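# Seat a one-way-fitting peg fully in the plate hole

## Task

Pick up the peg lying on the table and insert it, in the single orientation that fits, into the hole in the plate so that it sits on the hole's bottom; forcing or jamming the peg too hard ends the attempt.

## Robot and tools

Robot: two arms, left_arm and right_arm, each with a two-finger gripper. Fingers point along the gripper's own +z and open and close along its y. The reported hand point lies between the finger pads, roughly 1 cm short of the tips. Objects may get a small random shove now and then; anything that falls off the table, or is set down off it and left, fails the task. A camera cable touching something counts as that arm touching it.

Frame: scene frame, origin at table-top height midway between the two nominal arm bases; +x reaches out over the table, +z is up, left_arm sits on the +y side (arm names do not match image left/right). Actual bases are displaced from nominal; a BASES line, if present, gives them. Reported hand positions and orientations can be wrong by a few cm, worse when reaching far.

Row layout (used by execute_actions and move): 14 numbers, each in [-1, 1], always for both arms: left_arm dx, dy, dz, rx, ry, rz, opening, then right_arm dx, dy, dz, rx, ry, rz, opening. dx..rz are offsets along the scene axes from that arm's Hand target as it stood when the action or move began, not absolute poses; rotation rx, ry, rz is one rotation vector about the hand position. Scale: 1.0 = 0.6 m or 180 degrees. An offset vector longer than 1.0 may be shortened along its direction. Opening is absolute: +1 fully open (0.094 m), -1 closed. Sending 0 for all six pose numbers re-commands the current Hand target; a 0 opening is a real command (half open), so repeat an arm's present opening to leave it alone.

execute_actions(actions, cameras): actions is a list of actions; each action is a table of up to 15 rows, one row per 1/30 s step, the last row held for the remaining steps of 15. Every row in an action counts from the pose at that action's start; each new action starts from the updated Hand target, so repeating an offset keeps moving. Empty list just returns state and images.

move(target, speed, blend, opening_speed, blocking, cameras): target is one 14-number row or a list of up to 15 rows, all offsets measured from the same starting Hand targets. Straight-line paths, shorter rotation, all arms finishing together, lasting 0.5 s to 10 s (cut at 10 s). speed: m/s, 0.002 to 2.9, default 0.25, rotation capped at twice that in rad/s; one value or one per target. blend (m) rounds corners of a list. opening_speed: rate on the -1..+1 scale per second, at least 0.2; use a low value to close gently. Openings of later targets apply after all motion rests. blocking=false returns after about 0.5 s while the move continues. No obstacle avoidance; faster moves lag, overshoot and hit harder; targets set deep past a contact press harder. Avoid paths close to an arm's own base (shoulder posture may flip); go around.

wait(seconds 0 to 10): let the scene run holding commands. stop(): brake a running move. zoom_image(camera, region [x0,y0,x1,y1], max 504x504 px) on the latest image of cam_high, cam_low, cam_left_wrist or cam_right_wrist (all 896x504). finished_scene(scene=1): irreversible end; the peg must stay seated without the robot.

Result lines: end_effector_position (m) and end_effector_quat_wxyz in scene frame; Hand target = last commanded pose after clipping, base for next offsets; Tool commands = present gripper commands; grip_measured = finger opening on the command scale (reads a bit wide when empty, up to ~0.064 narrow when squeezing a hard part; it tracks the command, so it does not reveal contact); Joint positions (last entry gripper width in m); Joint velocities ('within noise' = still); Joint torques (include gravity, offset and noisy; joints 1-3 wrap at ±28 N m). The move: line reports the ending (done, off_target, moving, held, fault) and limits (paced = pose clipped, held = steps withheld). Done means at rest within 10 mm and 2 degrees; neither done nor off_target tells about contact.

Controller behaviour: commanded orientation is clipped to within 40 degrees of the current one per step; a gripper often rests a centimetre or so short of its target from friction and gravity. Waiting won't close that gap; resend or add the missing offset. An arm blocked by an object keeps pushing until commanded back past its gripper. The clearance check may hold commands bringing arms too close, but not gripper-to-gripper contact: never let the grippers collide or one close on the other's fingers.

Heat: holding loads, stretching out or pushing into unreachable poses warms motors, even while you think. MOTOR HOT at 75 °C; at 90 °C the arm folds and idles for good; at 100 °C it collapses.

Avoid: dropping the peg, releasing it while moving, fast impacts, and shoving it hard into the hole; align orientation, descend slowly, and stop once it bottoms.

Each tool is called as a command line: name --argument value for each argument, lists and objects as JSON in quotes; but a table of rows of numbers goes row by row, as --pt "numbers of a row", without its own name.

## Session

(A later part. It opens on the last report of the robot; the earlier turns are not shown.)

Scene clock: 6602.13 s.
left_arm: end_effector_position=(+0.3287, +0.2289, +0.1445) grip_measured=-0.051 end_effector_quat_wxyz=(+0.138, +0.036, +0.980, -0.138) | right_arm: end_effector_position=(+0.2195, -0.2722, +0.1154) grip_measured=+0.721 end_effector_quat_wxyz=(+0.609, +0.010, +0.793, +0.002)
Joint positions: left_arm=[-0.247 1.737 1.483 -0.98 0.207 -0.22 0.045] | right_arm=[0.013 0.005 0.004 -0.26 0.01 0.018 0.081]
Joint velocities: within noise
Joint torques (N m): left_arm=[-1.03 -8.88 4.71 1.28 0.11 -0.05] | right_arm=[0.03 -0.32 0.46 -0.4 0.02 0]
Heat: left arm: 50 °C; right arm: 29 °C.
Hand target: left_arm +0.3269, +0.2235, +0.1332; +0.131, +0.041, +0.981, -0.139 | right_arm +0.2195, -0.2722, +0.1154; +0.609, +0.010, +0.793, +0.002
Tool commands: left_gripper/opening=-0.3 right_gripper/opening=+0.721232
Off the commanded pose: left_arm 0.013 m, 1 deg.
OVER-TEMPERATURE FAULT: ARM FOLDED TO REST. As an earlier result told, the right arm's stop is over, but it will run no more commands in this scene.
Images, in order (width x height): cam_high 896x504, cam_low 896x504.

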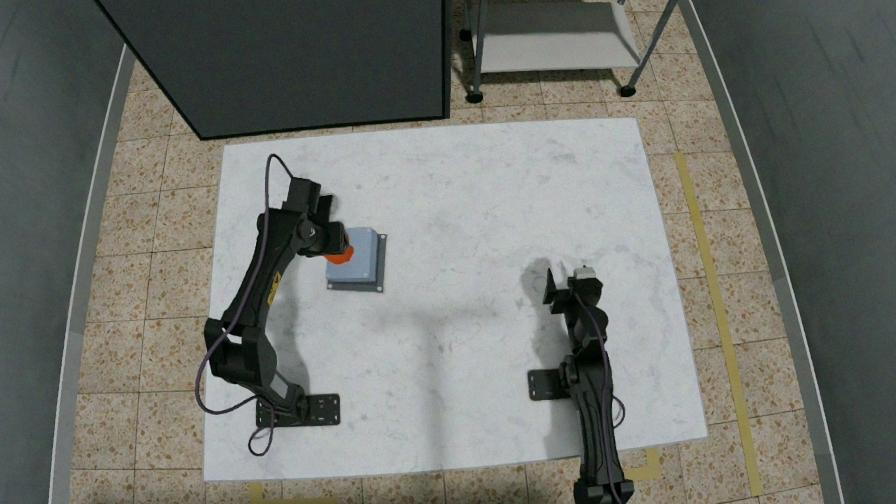

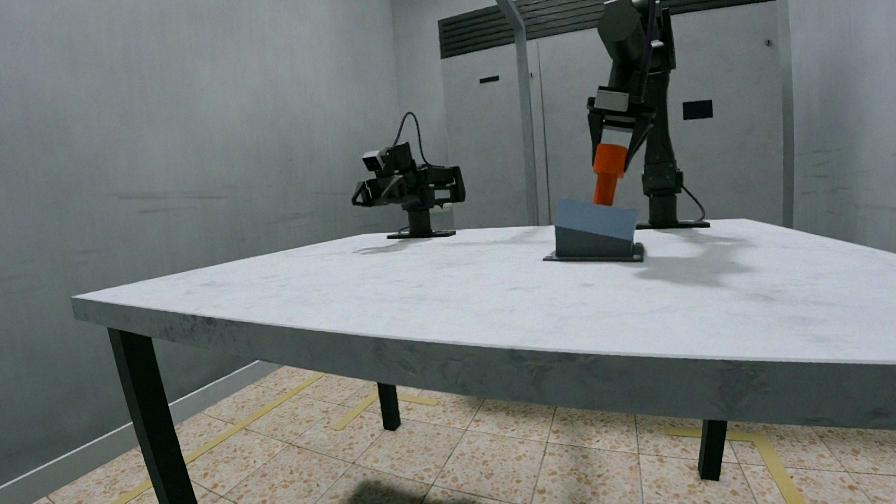

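move --target '[-0.0005, -0.00323, 0.00065, 0, 0, 0, -0.3, 0, 0, 0, 0, 0, 0, 0.721232]' --speed 0.01 --cameras '[]'

Scene clock: 6671.57 s.
left_arm: end_effector_position=(+0.3286, +0.2285, +0.1444) grip_measured=-0.051 end_effector_quat_wxyz=(+0.138, +0.035, +0.980, -0.137) | right_arm: end_effector_position=(+0.2195, -0.2722, +0.1154) grip_measured=+0.721 end_effector_quat_wxyz=(+0.609, +0.010, +0.793, +0.002)
Joint positions: left_arm=[-0.25 1.737 1.483 -0.98 0.203 -0.225 0.045] | right_arm=[0.013 0.005 0.004 -0.26 0.01 0.018 0.081]
Joint velocities: within noise
Joint torques (N m): left_arm=[-1.26 -8.84 4.89 1.27 0.11 -0.03] | right_arm=[0.02 -0.34 0.46 -0.4 0.01 0]
Heat: left arm: 50 °C; right arm: 29 °C.
Hand target: left_arm +0.3267, +0.2216, +0.1336; +0.131, +0.041, +0.981, -0.139 | right_arm +0.2195, -0.2722, +0.1154; +0.609, +0.010, +0.793, +0.002
Tool commands: left_gripper/opening=-0.3 right_gripper/opening=+0.721232
Off the commanded pose: left_arm 0.013 m, 1 deg.
OVER-TEMPERATURE FAULT: ARM FOLDED TO REST. As an earlier result told, the right arm's stop is over, but it will run no more commands in this scene. The right arm ran none of this call's commands.
move: fault (right_arm), off_target (left_arm)
No camera images: "cameras" was empty.

move --target '[-0.0005, -0.00323, 0.00065, 0, 0, 0, -0.3, 0, 0, 0, 0, 0, 0, 0.721232]' --speed 0.01 --cameras '[]'

Scene clock: 6681.47 s.
left_arm: end_effector_position=(+0.3284, +0.2280, +0.1442) grip_measured=-0.051 end_effector_quat_wxyz=(+0.138, +0.033, +0.981, -0.135) | right_arm: end_effector_position=(+0.2195, -0.2722, +0.1154) grip_measured=+0.721 end_effector_quat_wxyz=(+0.609, +0.010, +0.793, +0.002)
Joint positions: left_arm=[-0.253 1.737 1.483 -0.98 0.197 -0.23 0.045] | right_arm=[0.013 0.005 0.004 -0.26 0.01 0.018 0.081]
Joint velocities: within noise
Joint torques (N m): left_arm=[-1.39 -8.8 5.01 1.28 0.15 -0.06] | right_arm=[0.02 -0.32 0.46 -0.4 0.02 0]
Heat: left arm: 50 °C; right arm: 29 °C.
Hand target: left_arm +0.3264, +0.2197, +0.1340; +0.131, +0.041, +0.981, -0.139 | right_arm +0.2195, -0.2722, +0.1154; +0.609, +0.010, +0.793, +0.002
Tool commands: left_gripper/opening=-0.3 right_gripper/opening=+0.721232
Off the commanded pose: left_arm 0.013 m, 1 deg.
OVER-TEMPERATURE FAULT: ARM FOLDED TO REST. As an earlier result told, the right arm's stop is over, but it will run no more commands in this scene. The right arm ran none of this call's commands.
move: fault (right_arm), off_target (left_arm)
No camera images: "cameras" was empty.

move --target '[-0.0005, -0.00323, 0.00065, 0, 0, 0, -0.3, 0, 0, 0, 0, 0, 0, 0.721232]' --speed 0.01 --cameras '[]'

Scene clock: 6701.27 s.
left_arm: end_effector_position=(+0.3284, +0.2276, +0.1440) grip_measured=-0.051 end_effector_quat_wxyz=(+0.138, +0.032, +0.981, -0.133) | right_arm: end_effector_position=(+0.2195, -0.2722, +0.1154) grip_measured=+0.721 end_effector_quat_wxyz=(+0.609, +0.010, +0.793, +0.002)
Joint positions: left_arm=[-0.257 1.737 1.483 -0.98 0.192 -0.235 0.045] | right_arm=[0.013 0.005 0.004 -0.26 0.01 0.018 0.081]
Joint velocities: within noise
Joint torques (N m): left_arm=[-1.57 -8.76 5.18 1.27 0.18 -0.07] | right_arm=[0.03 -0.32 0.46 -0.4 0.02 0]
Heat: left arm: 50 °C; right arm: 29 °C.
Hand target: left_arm +0.3261, +0.2177, +0.1344; +0.131, +0.041, +0.981, -0.138 | right_arm +0.2195, -0.2722, +0.1154; +0.609, +0.010, +0.793, +0.002
Tool commands: left_gripper/opening=-0.3 right_gripper/opening=+0.721232
Off the commanded pose: left_arm 0.014 m, 1 deg.
OVER-TEMPERATURE FAULT: ARM FOLDED TO REST. As an earlier result told, the right arm's stop is over, but it will run no more commands in this scene. The right arm ran none of this call's commands.
move: fault (right_arm), off_target (left_arm)
No camera images: "cameras" was empty.

move --target '[0, 0.001, 0.005, 0, 0, 0, -0.3, 0, 0, 0, 0, 0, 0, 0.721232]' --speed 0.01 --cameras '[]'

Scene clock: 6720.83 s.
left_arm: end_effector_position=(+0.3284, +0.2276, +0.1440) grip_measured=-0.051 end_effector_quat_wxyz=(+0.138, +0.032, +0.981, -0.133) | right_arm: end_effector_position=(+0.2195, -0.2722, +0.1154) grip_measured=+0.721 end_effector_quat_wxyz=(+0.609, +0.010, +0.793, +0.002)
Joint positions: left_arm=[-0.257 1.737 1.483 -0.98 0.192 -0.235 0.045] | right_arm=[0.013 0.005 0.004 -0.26 0.01 0.018 0.081]
Joint velocities: within noise
Joint torques (N m): left_arm=[-1.44 -8.83 5.96 1.16 0.19 -0.04] | right_arm=[0.02 -0.32 0.44 -0.4 0.02 0]
Heat: left arm: 50 °C; right arm: 29 °C.
Hand target: left_arm +0.3260, +0.2183, +0.1374; +0.131, +0.041, +0.981, -0.139 | right_arm +0.2195, -0.2722, +0.1154; +0.609, +0.010, +0.793, +0.002
Tool commands: left_gripper/opening=-0.3 right_gripper/opening=+0.721232
Off the commanded pose: left_arm 0.012 m, 1 deg.
OVER-TEMPERATURE FAULT: ARM FOLDED TO REST. As an earlier result told, the right arm's stop is over, but it will run no more commands in this scene. The right arm ran none of this call's commands.
move: fault (right_arm), off_target (left_arm)
No camera images: "cameras" was empty.

move --target '[0, 0.001, 0.005, 0, 0, 0, -0.3, 0, 0, 0, 0, 0, 0, 0.721232]' --speed 0.01 --cameras '[]'

Scene clock: 6727.33 s.
left_arm: end_effector_position=(+0.3283, +0.2276, +0.1440) grip_measured=-0.051 end_effector_quat_wxyz=(+0.138, +0.032, +0.981, -0.133) | right_arm: end_effector_position=(+0.2195, -0.2722, +0.1154) grip_measured=+0.721 end_effector_quat_wxyz=(+0.609, +0.010, +0.793, +0.002)
Joint positions: left_arm=[-0.257 1.737 1.483 -0.98 0.192 -0.235 0.045] | right_arm=[0.013 0.005 0.004 -0.26 0.01 0.018 0.081]
Joint velocities: within noise
Joint torques (N m): left_arm=[-1.33 -8.88 6.79 1.05 0.19 -0.03] | right_arm=[0.01 -0.32 0.46 -0.4 0.02 0]
Heat: left arm: 50 °C; right arm: 29 °C.
Hand target: left_arm +0.3261, +0.2189, +0.1404; +0.131, +0.041, +0.981, -0.139 | right_arm +0.2195, -0.2722, +0.1154; +0.609, +0.010, +0.793, +0.002
Tool commands: left_gripper/opening=-0.3 right_gripper/opening=+0.721232
Off the commanded pose: left_arm 0.010 m, 1 deg.
OVER-TEMPERATURE FAULT: ARM FOLDED TO REST. As an earlier result told, the right arm's stop is over, but it will run no more commands in this scene. The right arm ran none of this call's commands.
move: fault (right_arm)
No camera images: "cameras" was empty.

move --target '[0, 0.001, 0.005, 0, 0, 0, -0.3, 0, 0, 0, 0, 0, 0, 0.721232]' --speed 0.01 --cameras '[]'

Scene clock: 6749.40 s.
left_arm: end_effector_position=(+0.3283, +0.2276, +0.1445) grip_measured=-0.051 end_effector_quat_wxyz=(+0.138, +0.032, +0.981, -0.133) | right_arm: end_effector_position=(+0.2195, -0.2722, +0.1154) grip_measured=+0.721 end_effector_quat_wxyz=(+0.609, +0.010, +0.793, +0.002)
Joint positions: left_arm=[-0.257 1.737 1.485 -0.982 0.192 -0.235 0.045] | right_arm=[0.013 0.005 0.004 -0.26 0.01 0.018 0.081]
Joint velocities: within noise
Joint torques (N m): left_arm=[-1.18 -8.94 7.51 0.95 0.2 -0.02] | right_arm=[0.02 -0.34 0.46 -0.4 0.01 0]
Heat: left arm: 50 °C; right arm: 29 °C.
Hand target: left_arm +0.3261, +0.2195, +0.1434; +0.131, +0.041, +0.981, -0.139 | right_arm +0.2195, -0.2722, +0.1154; +0.609, +0.010, +0.793, +0.002
Tool commands: left_gripper/opening=-0.3 right_gripper/opening=+0.721232
Off the commanded pose: left_arm 0.008 m, 1 deg.
OVER-TEMPERATURE FAULT: ARM FOLDED TO REST. As an earlier result told, the right arm's stop is over, but it will run no more commands in this scene. The right arm ran none of this call's commands.
move: fault (right_arm)
No camera images: "cameras" was empty.

move --target '[0, 0.001, 0.005, 0, 0, 0, -0.3, 0, 0, 0, 0, 0, 0, 0.721232]' --speed 0.01 --cameras '[]'

Scene clock: 6755.50 s.
left_arm: end_effector_position=(+0.3281, +0.2277, +0.1446) grip_measured=-0.051 end_effector_quat_wxyz=(+0.138, +0.032, +0.981, -0.133) | right_arm: end_effector_position=(+0.2195, -0.2722, +0.1154) grip_measured=+0.721 end_effector_quat_wxyz=(+0.609, +0.010, +0.793, +0.002)
Joint positions: left_arm=[-0.257 1.737 1.485 -0.983 0.191 -0.235 0.045] | right_arm=[0.013 0.005 0.004 -0.26 0.01 0.018 0.081]
Joint velocities: within noise
Joint torques (N m): left_arm=[-1.07 -9.02 8.32 0.87 0.2 0] | right_arm=[0.02 -0.32 0.46 -0.4 0.02 0]
Heat: left arm: 50 °C; right arm: 29 °C.
Hand target: left_arm +0.3260, +0.2202, +0.1463; +0.131, +0.041, +0.981, -0.138 | right_arm +0.2195, -0.2722, +0.1154; +0.609, +0.010, +0.793, +0.002
Tool commands: left_gripper/opening=-0.3 right_gripper/opening=+0.721232
Off the commanded pose: left_arm 0.008 m, 1 deg.
OVER-TEMPERATURE FAULT: ARM FOLDED TO REST. As an earlier result told, the right arm's stop is over, but it will run no more commands in this scene. The right arm ran none of this call's commands.
move: fault (right_arm)
No camera images: "cameras" was empty.

move --target '[0, 0.001, 0.005, 0, 0, 0, -0.3, 0, 0, 0, 0, 0, 0, 0.721232]' --speed 0.01 --cameras '[]'

Scene clock: 6763.40 s.
left_arm: end_effector_position=(+0.3281, +0.2277, +0.1451) grip_measured=-0.051 end_effector_quat_wxyz=(+0.138, +0.032, +0.981, -0.133) | right_arm: end_effector_position=(+0.2195, -0.2722, +0.1154) grip_measured=+0.721 end_effector_quat_wxyz=(+0.609, +0.010, +0.793, +0.002)
Joint positions: left_arm=[-0.257 1.737 1.487 -0.985 0.191 -0.235 0.045] | right_arm=[0.013 0.005 0.004 -0.26 0.01 0.018 0.081]
Joint velocities: within noise
Joint torques (N m): left_arm=[-0.94 -9.1 9.06 0.78 0.21 0.01] | right_arm=[0.02 -0.34 0.46 -0.4 0.01 0]
Heat: left arm: 50 °C; right arm: 29 °C.
Hand target: left_arm +0.3261, +0.2208, +0.1494; +0.131, +0.041, +0.981, -0.138 | right_arm +0.2195, -0.2722, +0.1154; +0.609, +0.010, +0.793, +0.002
Tool commands: left_gripper/opening=-0.3 right_gripper/opening=+0.721232
Off the commanded pose: left_arm 0.008 m, 1 deg.
OVER-TEMPERATURE FAULT: ARM FOLDED TO REST. As an earlier result told, the right arm's stop is over, but it will run no more commands in this scene. The right arm ran none of this call's commands.
move: fault (right_arm)
No camera images: "cameras" was empty.

move --pt "-0.0002 0.0033 0.0163 0 0 0 -0.3 0 0 0 0 0 0 0.721232" --pt "-0.0040 0.0172 0.0302 -0.00483 -0.03233 0.00653 -0.3 0 0 0 0 0 0 0.721232" --speed 0.04 --cameras '["cam_left_wrist"]'

zoom_image --camera "cam_left_wrist" --region '[220, 60, 340, 180]'

zoom_image --camera "cam_left_wrist" --region '[540, 60, 660, 180]'

Scene clock: 6901.80 s.
left_arm: end_effector_position=(+0.3258, +0.2282, +0.1560) grip_measured=-0.051 end_effector_quat_wxyz=(+0.165, +0.035, +0.976, -0.140) | right_arm: end_effector_position=(+0.2195, -0.2722, +0.1154) grip_measured=+0.721 end_effector_quat_wxyz=(+0.609, +0.010, +0.793, +0.002)
Joint positions: left_arm=[-0.257 1.678 1.443 -0.943 0.192 -0.235 0.045] | right_arm=[0.013 0.005 0.004 -0.26 0.01 0.018 0.081]
Joint velocities: within noise
Joint torques (N m): left_arm=[0.38 -13.08 5.85 1.18 0.1 0.03] | right_arm=[0.02 -0.32 0.47 -0.39 0.01 0]
Heat: left arm: 51 °C; right arm: 29 °C.
Hand target: left_arm +0.3237, +0.2310, +0.1675; +0.183, +0.037, +0.972, -0.142 | right_arm +0.2195, -0.2722, +0.1154; +0.609, +0.010, +0.793, +0.002
Tool commands: left_gripper/opening=-0.3 right_gripper/opening=+0.721232
Off the commanded pose: left_arm 0.012 m, 2 deg.
OVER-TEMPERATURE FAULT: ARM FOLDED TO REST. As an earlier result told, the right arm's stop is over, but it will run no more commands in this scene. The right arm ran none of this call's commands.
move: fault (right_arm), off_target (left_arm)
Images, in order (width x height): cam_left_wrist 896x504.

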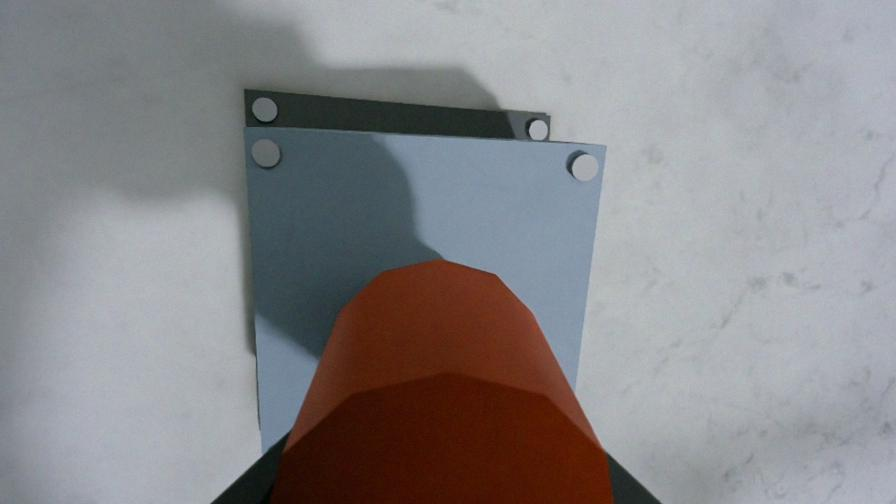

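Scaled by 4.200 from the camera's 896x504 image, which has a finer 1280x720 frame.

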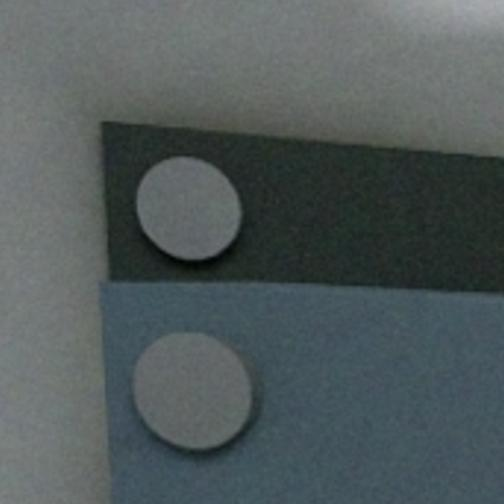

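Scaled by 4.200 from the camera's 896x504 image, which has a finer 1280x720 frame.

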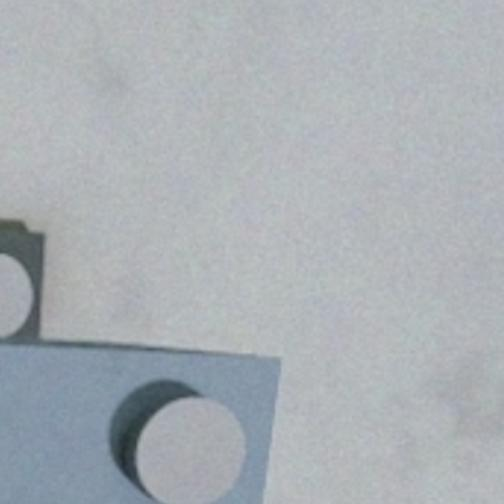

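move --target '[0.0003, -0.0072, -0.0360, 0, 0, 0, -0.3, 0, 0, 0, 0, 0, 0, 0.721232]' --speed 0.03 --cameras '["cam_left_wrist"]'

zoom_image --camera "cam_left_wrist" --region '[220, 60, 340, 180]'

zoom_image --camera "cam_left_wrist" --region '[540, 60, 660, 180]'

Scene clock: 6925.60 s.
left_arm: end_effector_position=(+0.3238, +0.2292, +0.1470) grip_measured=-0.051 end_effector_quat_wxyz=(+0.174, +0.034, +0.974, -0.141) | right_arm: end_effector_position=(+0.2195, -0.2722, +0.1154) grip_measured=+0.721 end_effector_quat_wxyz=(+0.609, +0.010, +0.793, +0.002)
Joint positions: left_arm=[-0.257 1.655 1.376 -0.881 0.19 -0.238 0.045] | right_arm=[0.013 0.005 0.004 -0.26 0.01 0.018 0.081]
Joint velocities: within noise
Joint torques (N m): left_arm=[-0.53 -10.13 5.01 1.44 0.06 -0.06] | right_arm=[0.02 -0.32 0.47 -0.4 0.02 0]
Heat: left arm: 49 °C; right arm: 29 °C.
Hand target: left_arm +0.3238, +0.2268, +0.1459; +0.183, +0.036, +0.972, -0.142 | right_arm +0.2195, -0.2722, +0.1154; +0.609, +0.010, +0.793, +0.002
Tool commands: left_gripper/opening=-0.3 right_gripper/opening=+0.721232
Off the commanded pose: left_arm 0.003 m, 1 deg.
OVER-TEMPERATURE FAULT: ARM FOLDED TO REST. As an earlier result told, the right arm's stop is over, but it will run no more commands in this scene. The right arm ran none of this call's commands.
move: fault (right_arm)
Images, in order (width x height): cam_left_wrist 896x504.

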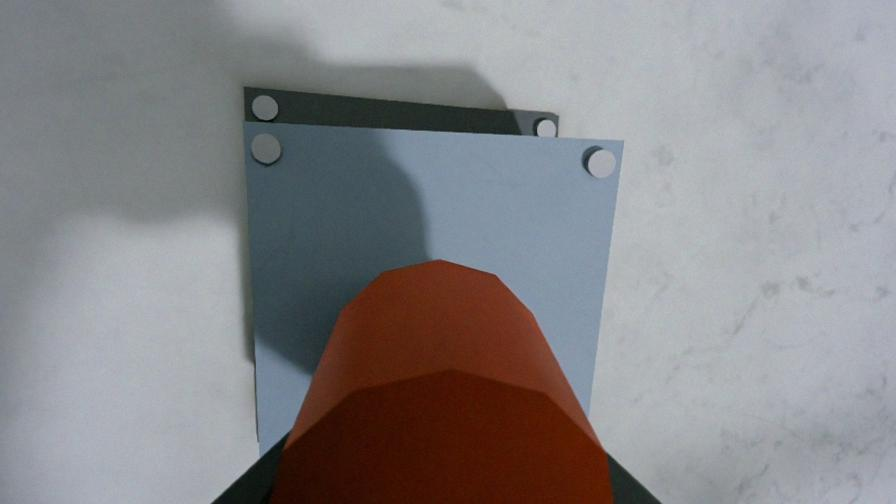

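Scaled by 4.200 from the camera's 896x504 image, which has a finer 1280x720 frame.

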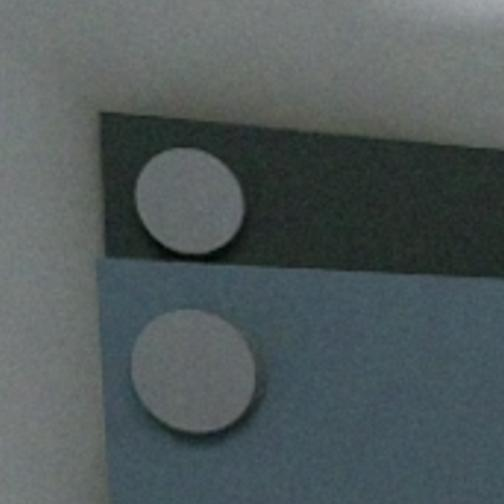

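Scaled by 4.200 from the camera's 896x504 image, which has a finer 1280x720 frame.

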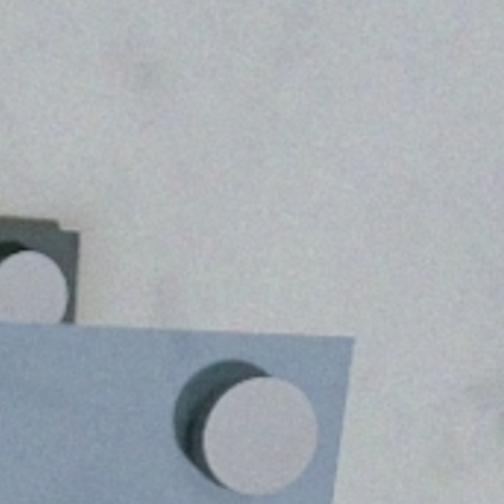

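zoom_image --camera "cam_left_wrist" --region '[220, 340, 300, 460]'

zoom_image --camera "cam_left_wrist" --region '[560, 300, 640, 420]'

Scaled by 4.200 from the camera's 896x504 image, which has a finer 1280x720 frame.

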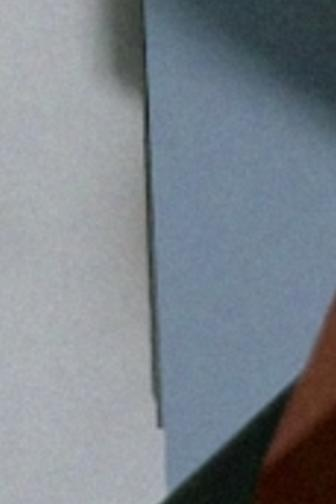

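Scaled by 4.200 from the camera's 896x504 image, which has a finer 1280x720 frame.

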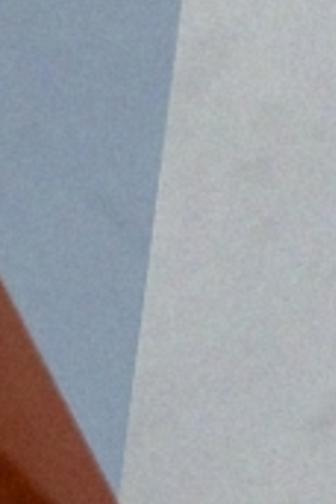

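move --pt "-0.0001 0.0033 0.0163 0 0 0 -0.3 0 0 0 0 0 0 0.721232" --pt "0.0087 0.0013 0.0168 0 0 0 -0.3 0 0 0 0 0 0 0.721232" --pt "0.0088 -0.0020 0.0005 0 0 0 -0.3 0 0 0 0 0 0 0.721232" --speed 0.03 --cameras '["cam_left_wrist"]'

zoom_image --camera "cam_left_wrist" --region '[220, 60, 340, 180]'

zoom_image --camera "cam_left_wrist" --region '[540, 60, 660, 180]'

Scene clock: 7060.43 s.
left_arm: end_effector_position=(+0.3237, +0.2292, +0.1475) grip_measured=-0.051 end_effector_quat_wxyz=(+0.173, +0.034, +0.974, -0.141) | right_arm: end_effector_position=(+0.2195, -0.2722, +0.1154) grip_measured=+0.721 end_effector_quat_wxyz=(+0.609, +0.010, +0.793, +0.002)
Joint positions: left_arm=[-0.257 1.655 1.377 -0.883 0.19 -0.238 0.045] | right_arm=[0.013 0.005 0.004 -0.26 0.01 0.018 0.081]
Joint velocities: within noise
Joint torques (N m): left_arm=[-0.49 -8.4 6.56 1.42 0.06 -0.05] | right_arm=[0.02 -0.34 0.44 -0.39 0.02 0]
Heat: left arm: 49 °C; right arm: 29 °C.
Hand target: left_arm +0.3291, +0.2256, +0.1461; +0.182, +0.036, +0.972, -0.142 | right_arm +0.2195, -0.2722, +0.1154; +0.609, +0.010, +0.793, +0.002
Tool commands: left_gripper/opening=-0.3 right_gripper/opening=+0.721232
Off the commanded pose: left_arm 0.007 m, 1 deg.
OVER-TEMPERATURE FAULT: ARM FOLDED TO REST. As an earlier result told, the right arm's stop is over, but it will run no more commands in this scene. The right arm ran none of this call's commands.
move: fault (right_arm)
Images, in order (width x height): cam_left_wrist 896x504.

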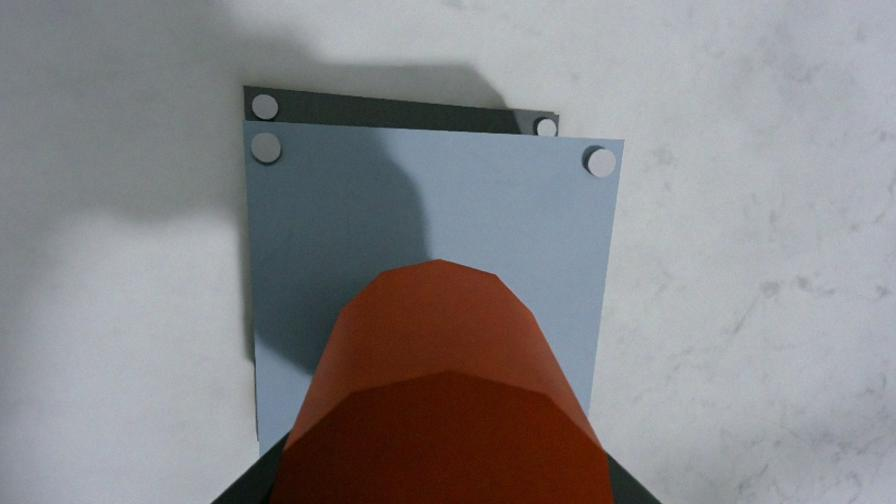

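Scaled by 4.200 from the camera's 896x504 image, which has a finer 1280x720 frame.

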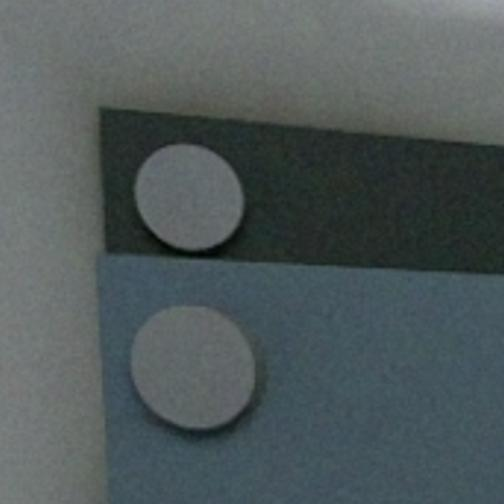

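Scaled by 4.200 from the camera's 896x504 image, which has a finer 1280x720 frame.

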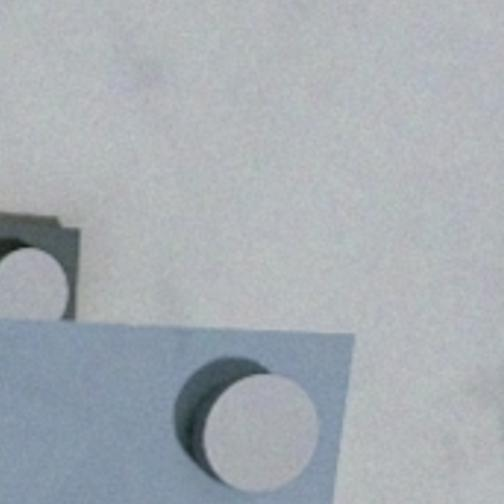

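move --pt "-0.0003 0.0117 0.0572 0 0 0 -0.3 0 0 0 0 0 0 0.721232" --pt "-0.0042 0.0097 0.0467 0 0 0 -0.3 0 0 0 0 0 0 0.721232" --pt "-0.0038 -0.0010 -0.0057 0 0 0 -0.3 0 0 0 0 0 0 0.721232" --speed '[0.05, 0.04, 0.03]' --cameras '["cam_left_wrist"]'

zoom_image --camera "cam_left_wrist" --region '[220, 60, 340, 180]'

zoom_image --camera "cam_left_wrist" --region '[540, 60, 660, 180]'

Scene clock: 7091.87 s.
left_arm: end_effector_position=(+0.3278, +0.2285, +0.1472) grip_measured=-0.051 end_effector_quat_wxyz=(+0.182, +0.034, +0.972, -0.142) | right_arm: end_effector_position=(+0.2195, -0.2722, +0.1154) grip_measured=+0.721 end_effector_quat_wxyz=(+0.609, +0.010, +0.793, +0.002)
Joint positions: left_arm=[-0.257 1.655 1.369 -0.856 0.188 -0.24 0.045] | right_arm=[0.013 0.005 0.004 -0.26 0.01 0.018 0.081]
Joint velocities: within noise
Joint torques (N m): left_arm=[-0.77 -9.05 5.64 1.35 0.07 -0.05] | right_arm=[0.02 -0.32 0.44 -0.4 0.02 0]
Heat: left arm: 47 °C; right arm: 29 °C.
Hand target: left_arm +0.3269, +0.2249, +0.1428; +0.183, +0.037, +0.972, -0.142 | right_arm +0.2195, -0.2722, +0.1154; +0.609, +0.010, +0.793, +0.002
Tool commands: left_gripper/opening=-0.3 right_gripper/opening=+0.721232
Off the commanded pose: left_arm 0.006 m, 0 deg.
OVER-TEMPERATURE FAULT: ARM FOLDED TO REST. As an earlier result told, the right arm's stop is over, but it will run no more commands in this scene. The right arm ran none of this call's commands.
move: fault (right_arm)
Images, in order (width x height): cam_left_wrist 896x504.

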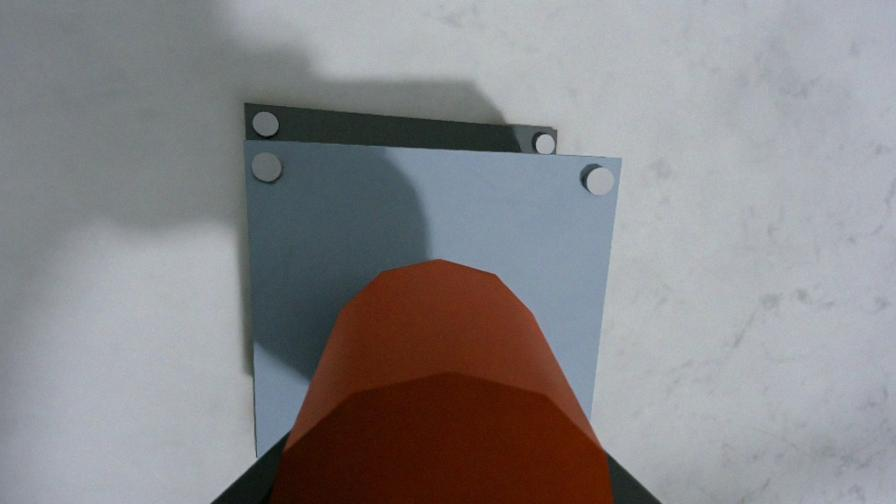

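Scaled by 4.200 from the camera's 896x504 image, which has a finer 1280x720 frame.

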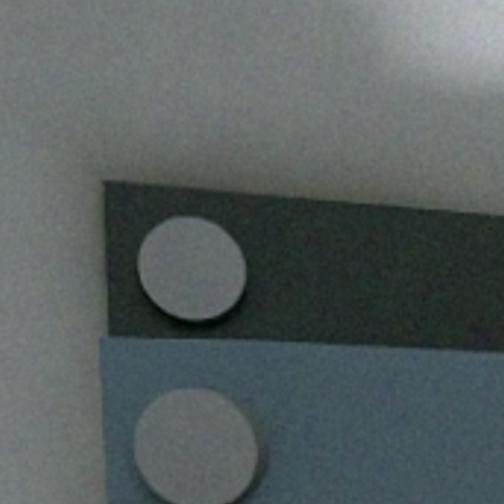

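Scaled by 4.200 from the camera's 896x504 image, which has a finer 1280x720 frame.

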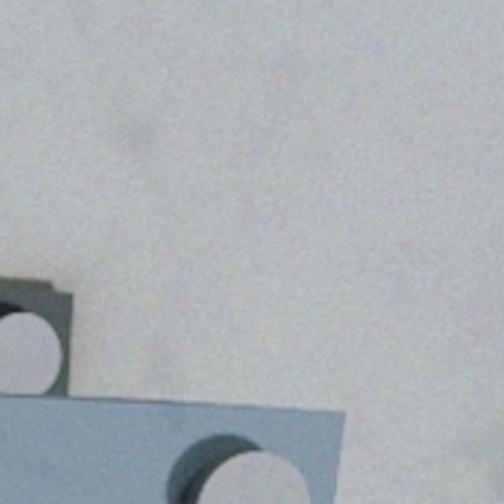

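move --target '[-0.0070, -0.0015, 0.0002, 0, 0, 0, -0.3, 0, 0, 0, 0, 0, 0, 0.721232]' --speed 0.01 --cameras '[]'

Scene clock: 7150.03 s.
left_arm: end_effector_position=(+0.3274, +0.2283, +0.1466) grip_measured=-0.051 end_effector_quat_wxyz=(+0.183, +0.032, +0.972, -0.141) | right_arm: end_effector_position=(+0.2195, -0.2722, +0.1154) grip_measured=+0.721 end_effector_quat_wxyz=(+0.609, +0.010, +0.793, +0.002)
Joint positions: left_arm=[-0.26 1.651 1.363 -0.851 0.183 -0.246 0.045] | right_arm=[0.013 0.005 0.004 -0.26 0.01 0.018 0.081]
Joint velocities: within noise
Joint torques (N m): left_arm=[-0.99 -9.99 5.01 1.31 0.08 -0.03] | right_arm=[0.01 -0.32 0.46 -0.4 0.02 0]
Heat: left arm: 47 °C; right arm: 29 °C.
Hand target: left_arm +0.3227, +0.2240, +0.1429; +0.183, +0.037, +0.972, -0.142 | right_arm +0.2195, -0.2722, +0.1154; +0.609, +0.010, +0.793, +0.002
Tool commands: left_gripper/opening=-0.3 right_gripper/opening=+0.721232
Off the commanded pose: left_arm 0.007 m, 1 deg.
OVER-TEMPERATURE FAULT: ARM FOLDED TO REST. As an earlier result told, the right arm's stop is over, but it will run no more commands in this scene. The right arm ran none of this call's commands.
move: fault (right_arm)
No camera images: "cameras" was empty.

move --target '[-0.0066, 0.0009, -0.0002, 0, 0, 0, -0.3, 0, 0, 0, 0, 0, 0, 0.721232]' --speed 0.01 --cameras '[]'

Scene clock: 7157.27 s.
left_arm: end_effector_position=(+0.3264, +0.2285, +0.1465) grip_measured=-0.051 end_effector_quat_wxyz=(+0.188, +0.032, +0.971, -0.142) | right_arm: end_effector_position=(+0.2195, -0.2722, +0.1154) grip_measured=+0.721 end_effector_quat_wxyz=(+0.609, +0.010, +0.793, +0.002)
Joint positions: left_arm=[-0.26 1.64 1.346 -0.836 0.183 -0.247 0.045] | right_arm=[0.013 0.005 0.004 -0.26 0.01 0.018 0.081]
Joint velocities: within noise
Joint torques (N m): left_arm=[-1.13 -10.17 4.96 1.22 0.08 -0.08] | right_arm=[0.02 -0.34 0.46 -0.4 0.02 0]
Heat: left arm: 48 °C; right arm: 29 °C.
Hand target: left_arm +0.3186, +0.2246, +0.1426; +0.182, +0.037, +0.972, -0.142 | right_arm +0.2195, -0.2722, +0.1154; +0.609, +0.010, +0.793, +0.002
Tool commands: left_gripper/opening=-0.3 right_gripper/opening=+0.721232
Off the commanded pose: left_arm 0.009 m, 1 deg.
OVER-TEMPERATURE FAULT: ARM FOLDED TO REST. As an earlier result told, the right arm's stop is over, but it will run no more commands in this scene. The right arm ran none of this call's commands.
move: fault (right_arm)
No camera images: "cameras" was empty.

move --target '[-0.0066, 0.0009, -0.0002, 0, 0, 0, -0.3, 0, 0, 0, 0, 0, 0, 0.721232]' --speed 0.01 --cameras '[]'

Scene clock: 7173.37 s.
left_arm: end_effector_position=(+0.3254, +0.2283, +0.1468) grip_measured=-0.051 end_effector_quat_wxyz=(+0.193, +0.033, +0.970, -0.141) | right_arm: end_effector_position=(+0.2195, -0.2722, +0.1154) grip_measured=+0.721 end_effector_quat_wxyz=(+0.609, +0.010, +0.793, +0.002)
Joint positions: left_arm=[-0.263 1.627 1.33 -0.822 0.178 -0.248 0.045] | right_arm=[0.013 0.005 0.004 -0.26 0.01 0.018 0.081]
Joint velocities: within noise
Joint torques (N m): left_arm=[-1.02 -10.32 5.07 1.12 0.11 -0.06] | right_arm=[0.02 -0.31 0.46 -0.4 0.02 0]
Heat: left arm: 47 °C; right arm: 29 °C.
Hand target: left_arm +0.3147, +0.2251, +0.1427; +0.183, +0.037, +0.972, -0.142 | right_arm +0.2195, -0.2722, +0.1154; +0.609, +0.010, +0.793, +0.002
Tool commands: left_gripper/opening=-0.3 right_gripper/opening=+0.721232
Off the commanded pose: left_arm 0.012 m, 1 deg.
OVER-TEMPERATURE FAULT: ARM FOLDED TO REST. As an earlier result told, the right arm's stop is over, but it will run no more commands in this scene. The right arm ran none of this call's commands.
move: fault (right_arm), off_target (left_arm)
No camera images: "cameras" was empty.

execute_actions --actions '[]' --cameras '["cam_left_wrist", "cam_low"]'

zoom_image --camera "cam_left_wrist" --region '[320, 220, 560, 380]'

zoom_image --camera "cam_low" --region '[560, 130, 660, 230]'

Scene clock: 7194.37 s.
left_arm: end_effector_position=(+0.3254, +0.2283, +0.1468) grip_measured=-0.051 end_effector_quat_wxyz=(+0.193, +0.033, +0.970, -0.141) | right_arm: end_effector_position=(+0.2195, -0.2722, +0.1154) grip_measured=+0.721 end_effector_quat_wxyz=(+0.609, +0.010, +0.793, +0.002)
Joint positions: left_arm=[-0.263 1.627 1.33 -0.822 0.178 -0.248 0.045] | right_arm=[0.013 0.005 0.004 -0.26 0.01 0.018 0.081]
Joint velocities: within noise
Joint torques (N m): left_arm=[-1.01 -10.26 5.03 1.12 0.11 -0.07] | right_arm=[0.02 -0.34 0.46 -0.4 0.02 0]
Heat: left arm: 46 °C; right arm: 29 °C.
Hand target: left_arm +0.3147, +0.2251, +0.1427; +0.183, +0.037, +0.972, -0.142 | right_arm +0.2195, -0.2722, +0.1154; +0.609, +0.010, +0.793, +0.002
Tool commands: left_gripper/opening=-0.3 right_gripper/opening=+0.721232
Off the commanded pose: left_arm 0.012 m, 1 deg.
OVER-TEMPERATURE FAULT: ARM FOLDED TO REST. As an earlier result told, the right arm's stop is over, but it will run no more commands in this scene.
Images, in order (width x height): cam_low 896x504, cam_left_wrist 896x504.

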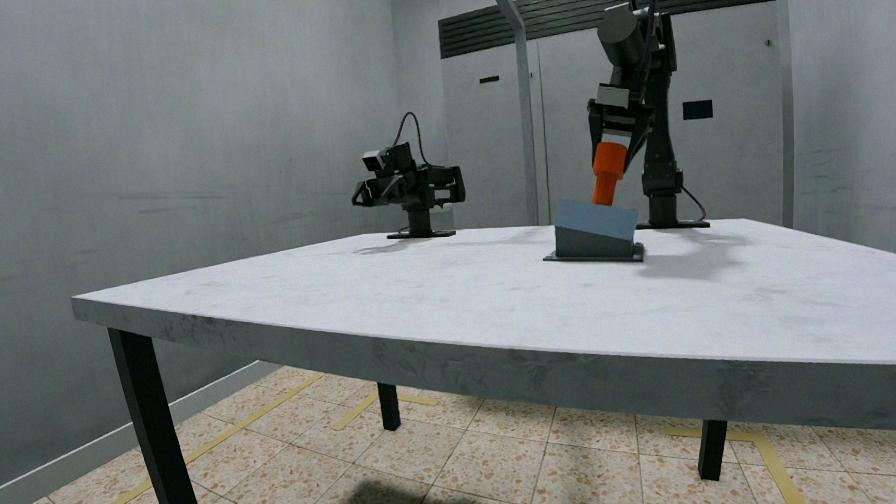

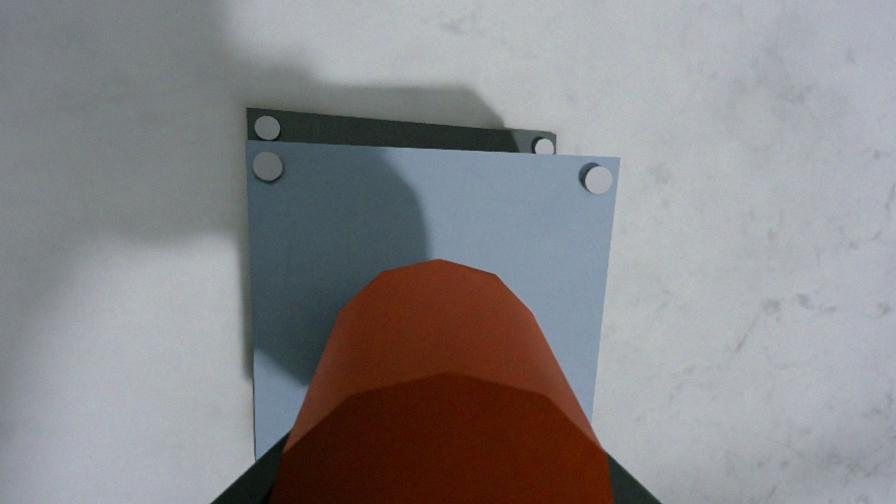

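Scaled by 2.100 from the camera's 896x504 image, which has a finer 1280x720 frame.

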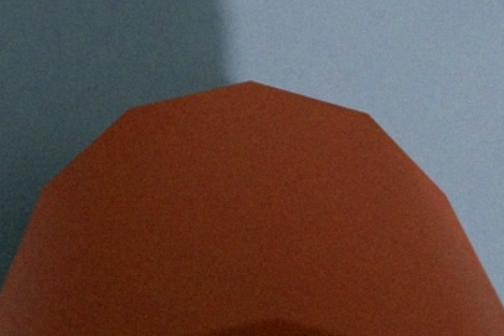

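Scaled by 5.040 from the camera's 896x504 image, which has a finer 1280x720 frame.

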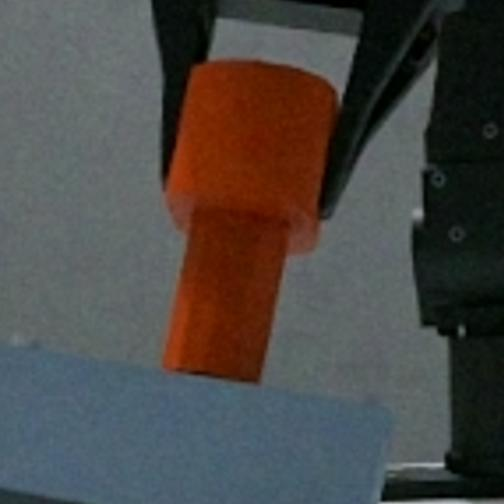

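zoom_image --camera "cam_low" --region '[580, 180, 630, 220]'

Scaled by 10.080 from the camera's 896x504 image, which has a finer 1280x720 frame.

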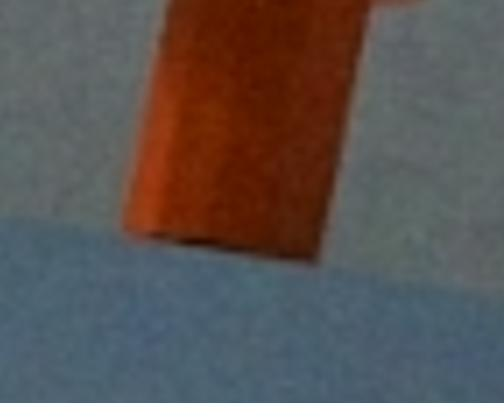

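move --pt "-0.0002 0.0040 0.0197 0 0 0 -0.3 0 0 0 0 0 0 0.721232" --pt "0.0067 0.0120 0.0588 -0.00483 -0.03233 0.00653 -0.3 0 0 0 0 0 0 0.721232" --pt "0.0070 0.0023 0.0115 -0.00483 -0.03233 0.00653 -0.3 0 0 0 0 0 0 0.721232" --speed '[0.05, 0.04, 0.03]' --cameras '["cam_left_wrist", "cam_low"]'

zoom_image --camera "cam_left_wrist" --region '[220, 60, 340, 180]'

zoom_image --camera "cam_left_wrist" --region '[540, 60, 660, 180]'

zoom_image --camera "cam_low" --region '[580, 180, 630, 220]'

Scene clock: 7258.57 s.
left_arm: end_effector_position=(+0.3192, +0.2318, +0.1499) grip_measured=-0.051 end_effector_quat_wxyz=(+0.223, +0.027, +0.964, -0.142) | right_arm: end_effector_position=(+0.2195, -0.2722, +0.1154) grip_measured=+0.721 end_effector_quat_wxyz=(+0.609, +0.010, +0.793, +0.002)
Joint positions: left_arm=[-0.268 1.551 1.239 -0.745 0.158 -0.264 0.045] | right_arm=[0.013 0.005 0.004 -0.26 0.01 0.018 0.081]
Joint velocities: within noise
Joint torques (N m): left_arm=[-1.05 -9.03 5.22 1.6 0.07 -0.05] | right_arm=[0.02 -0.34 0.46 -0.4 0.02 0]
Heat: left arm: 47 °C; right arm: 29 °C.
Hand target: left_arm +0.3189, +0.2265, +0.1495; +0.233, +0.032, +0.961, -0.146 | right_arm +0.2195, -0.2722, +0.1154; +0.609, +0.010, +0.793, +0.002
Tool commands: left_gripper/opening=-0.3 right_gripper/opening=+0.721232
Off the commanded pose: left_arm 0.005 m, 1 deg.
OVER-TEMPERATURE FAULT: ARM FOLDED TO REST. As an earlier result told, the right arm's stop is over, but it will run no more commands in this scene. The right arm ran none of this call's commands.
move: fault (right_arm)
Images, in order (width x height): cam_low 896x504, cam_left_wrist 896x504.

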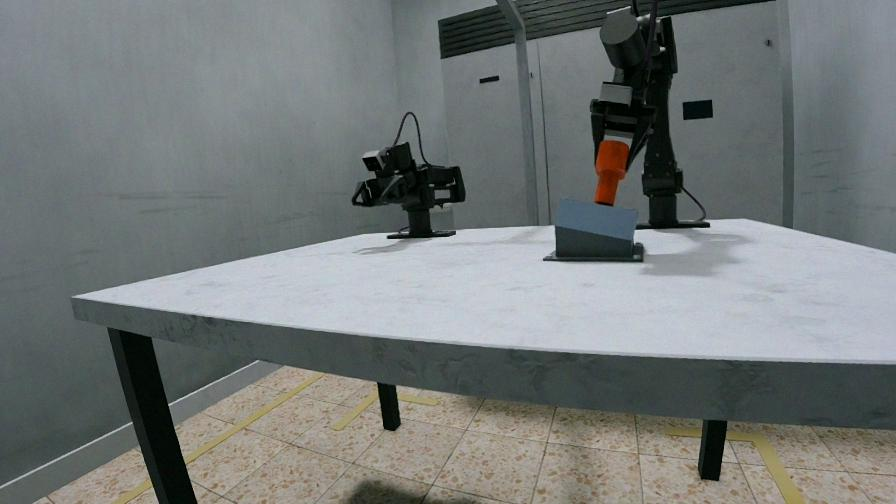

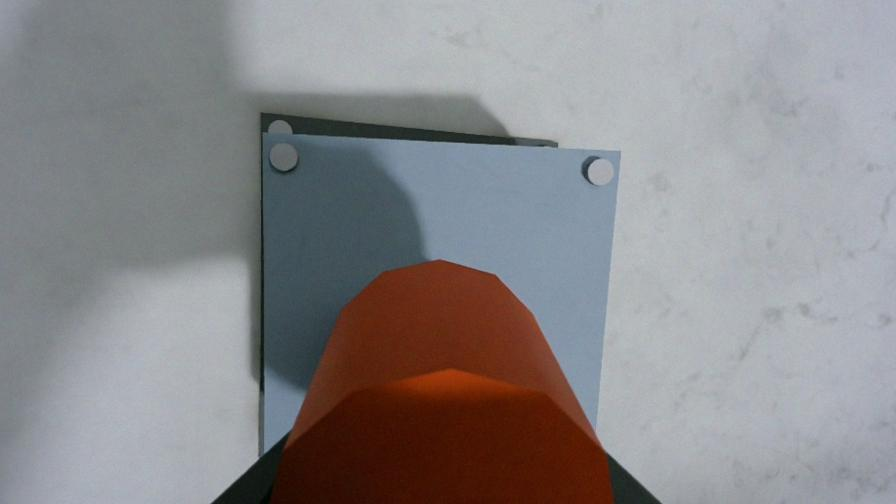

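Scaled by 4.200 from the camera's 896x504 image, which has a finer 1280x720 frame.

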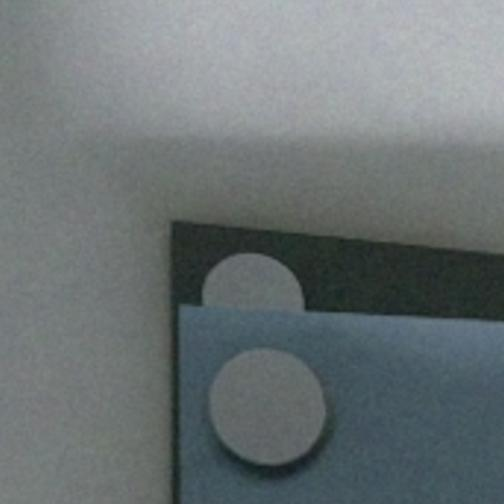

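Scaled by 4.200 from the camera's 896x504 image, which has a finer 1280x720 frame.

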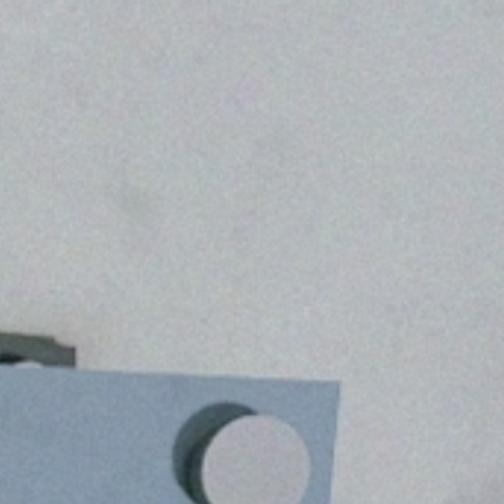

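Scaled by 10.080 from the camera's 896x504 image, which has a finer 1280x720 frame.

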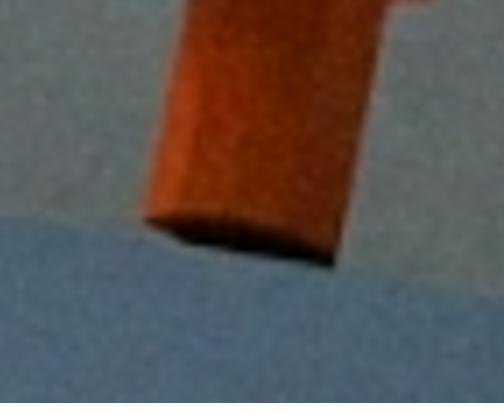

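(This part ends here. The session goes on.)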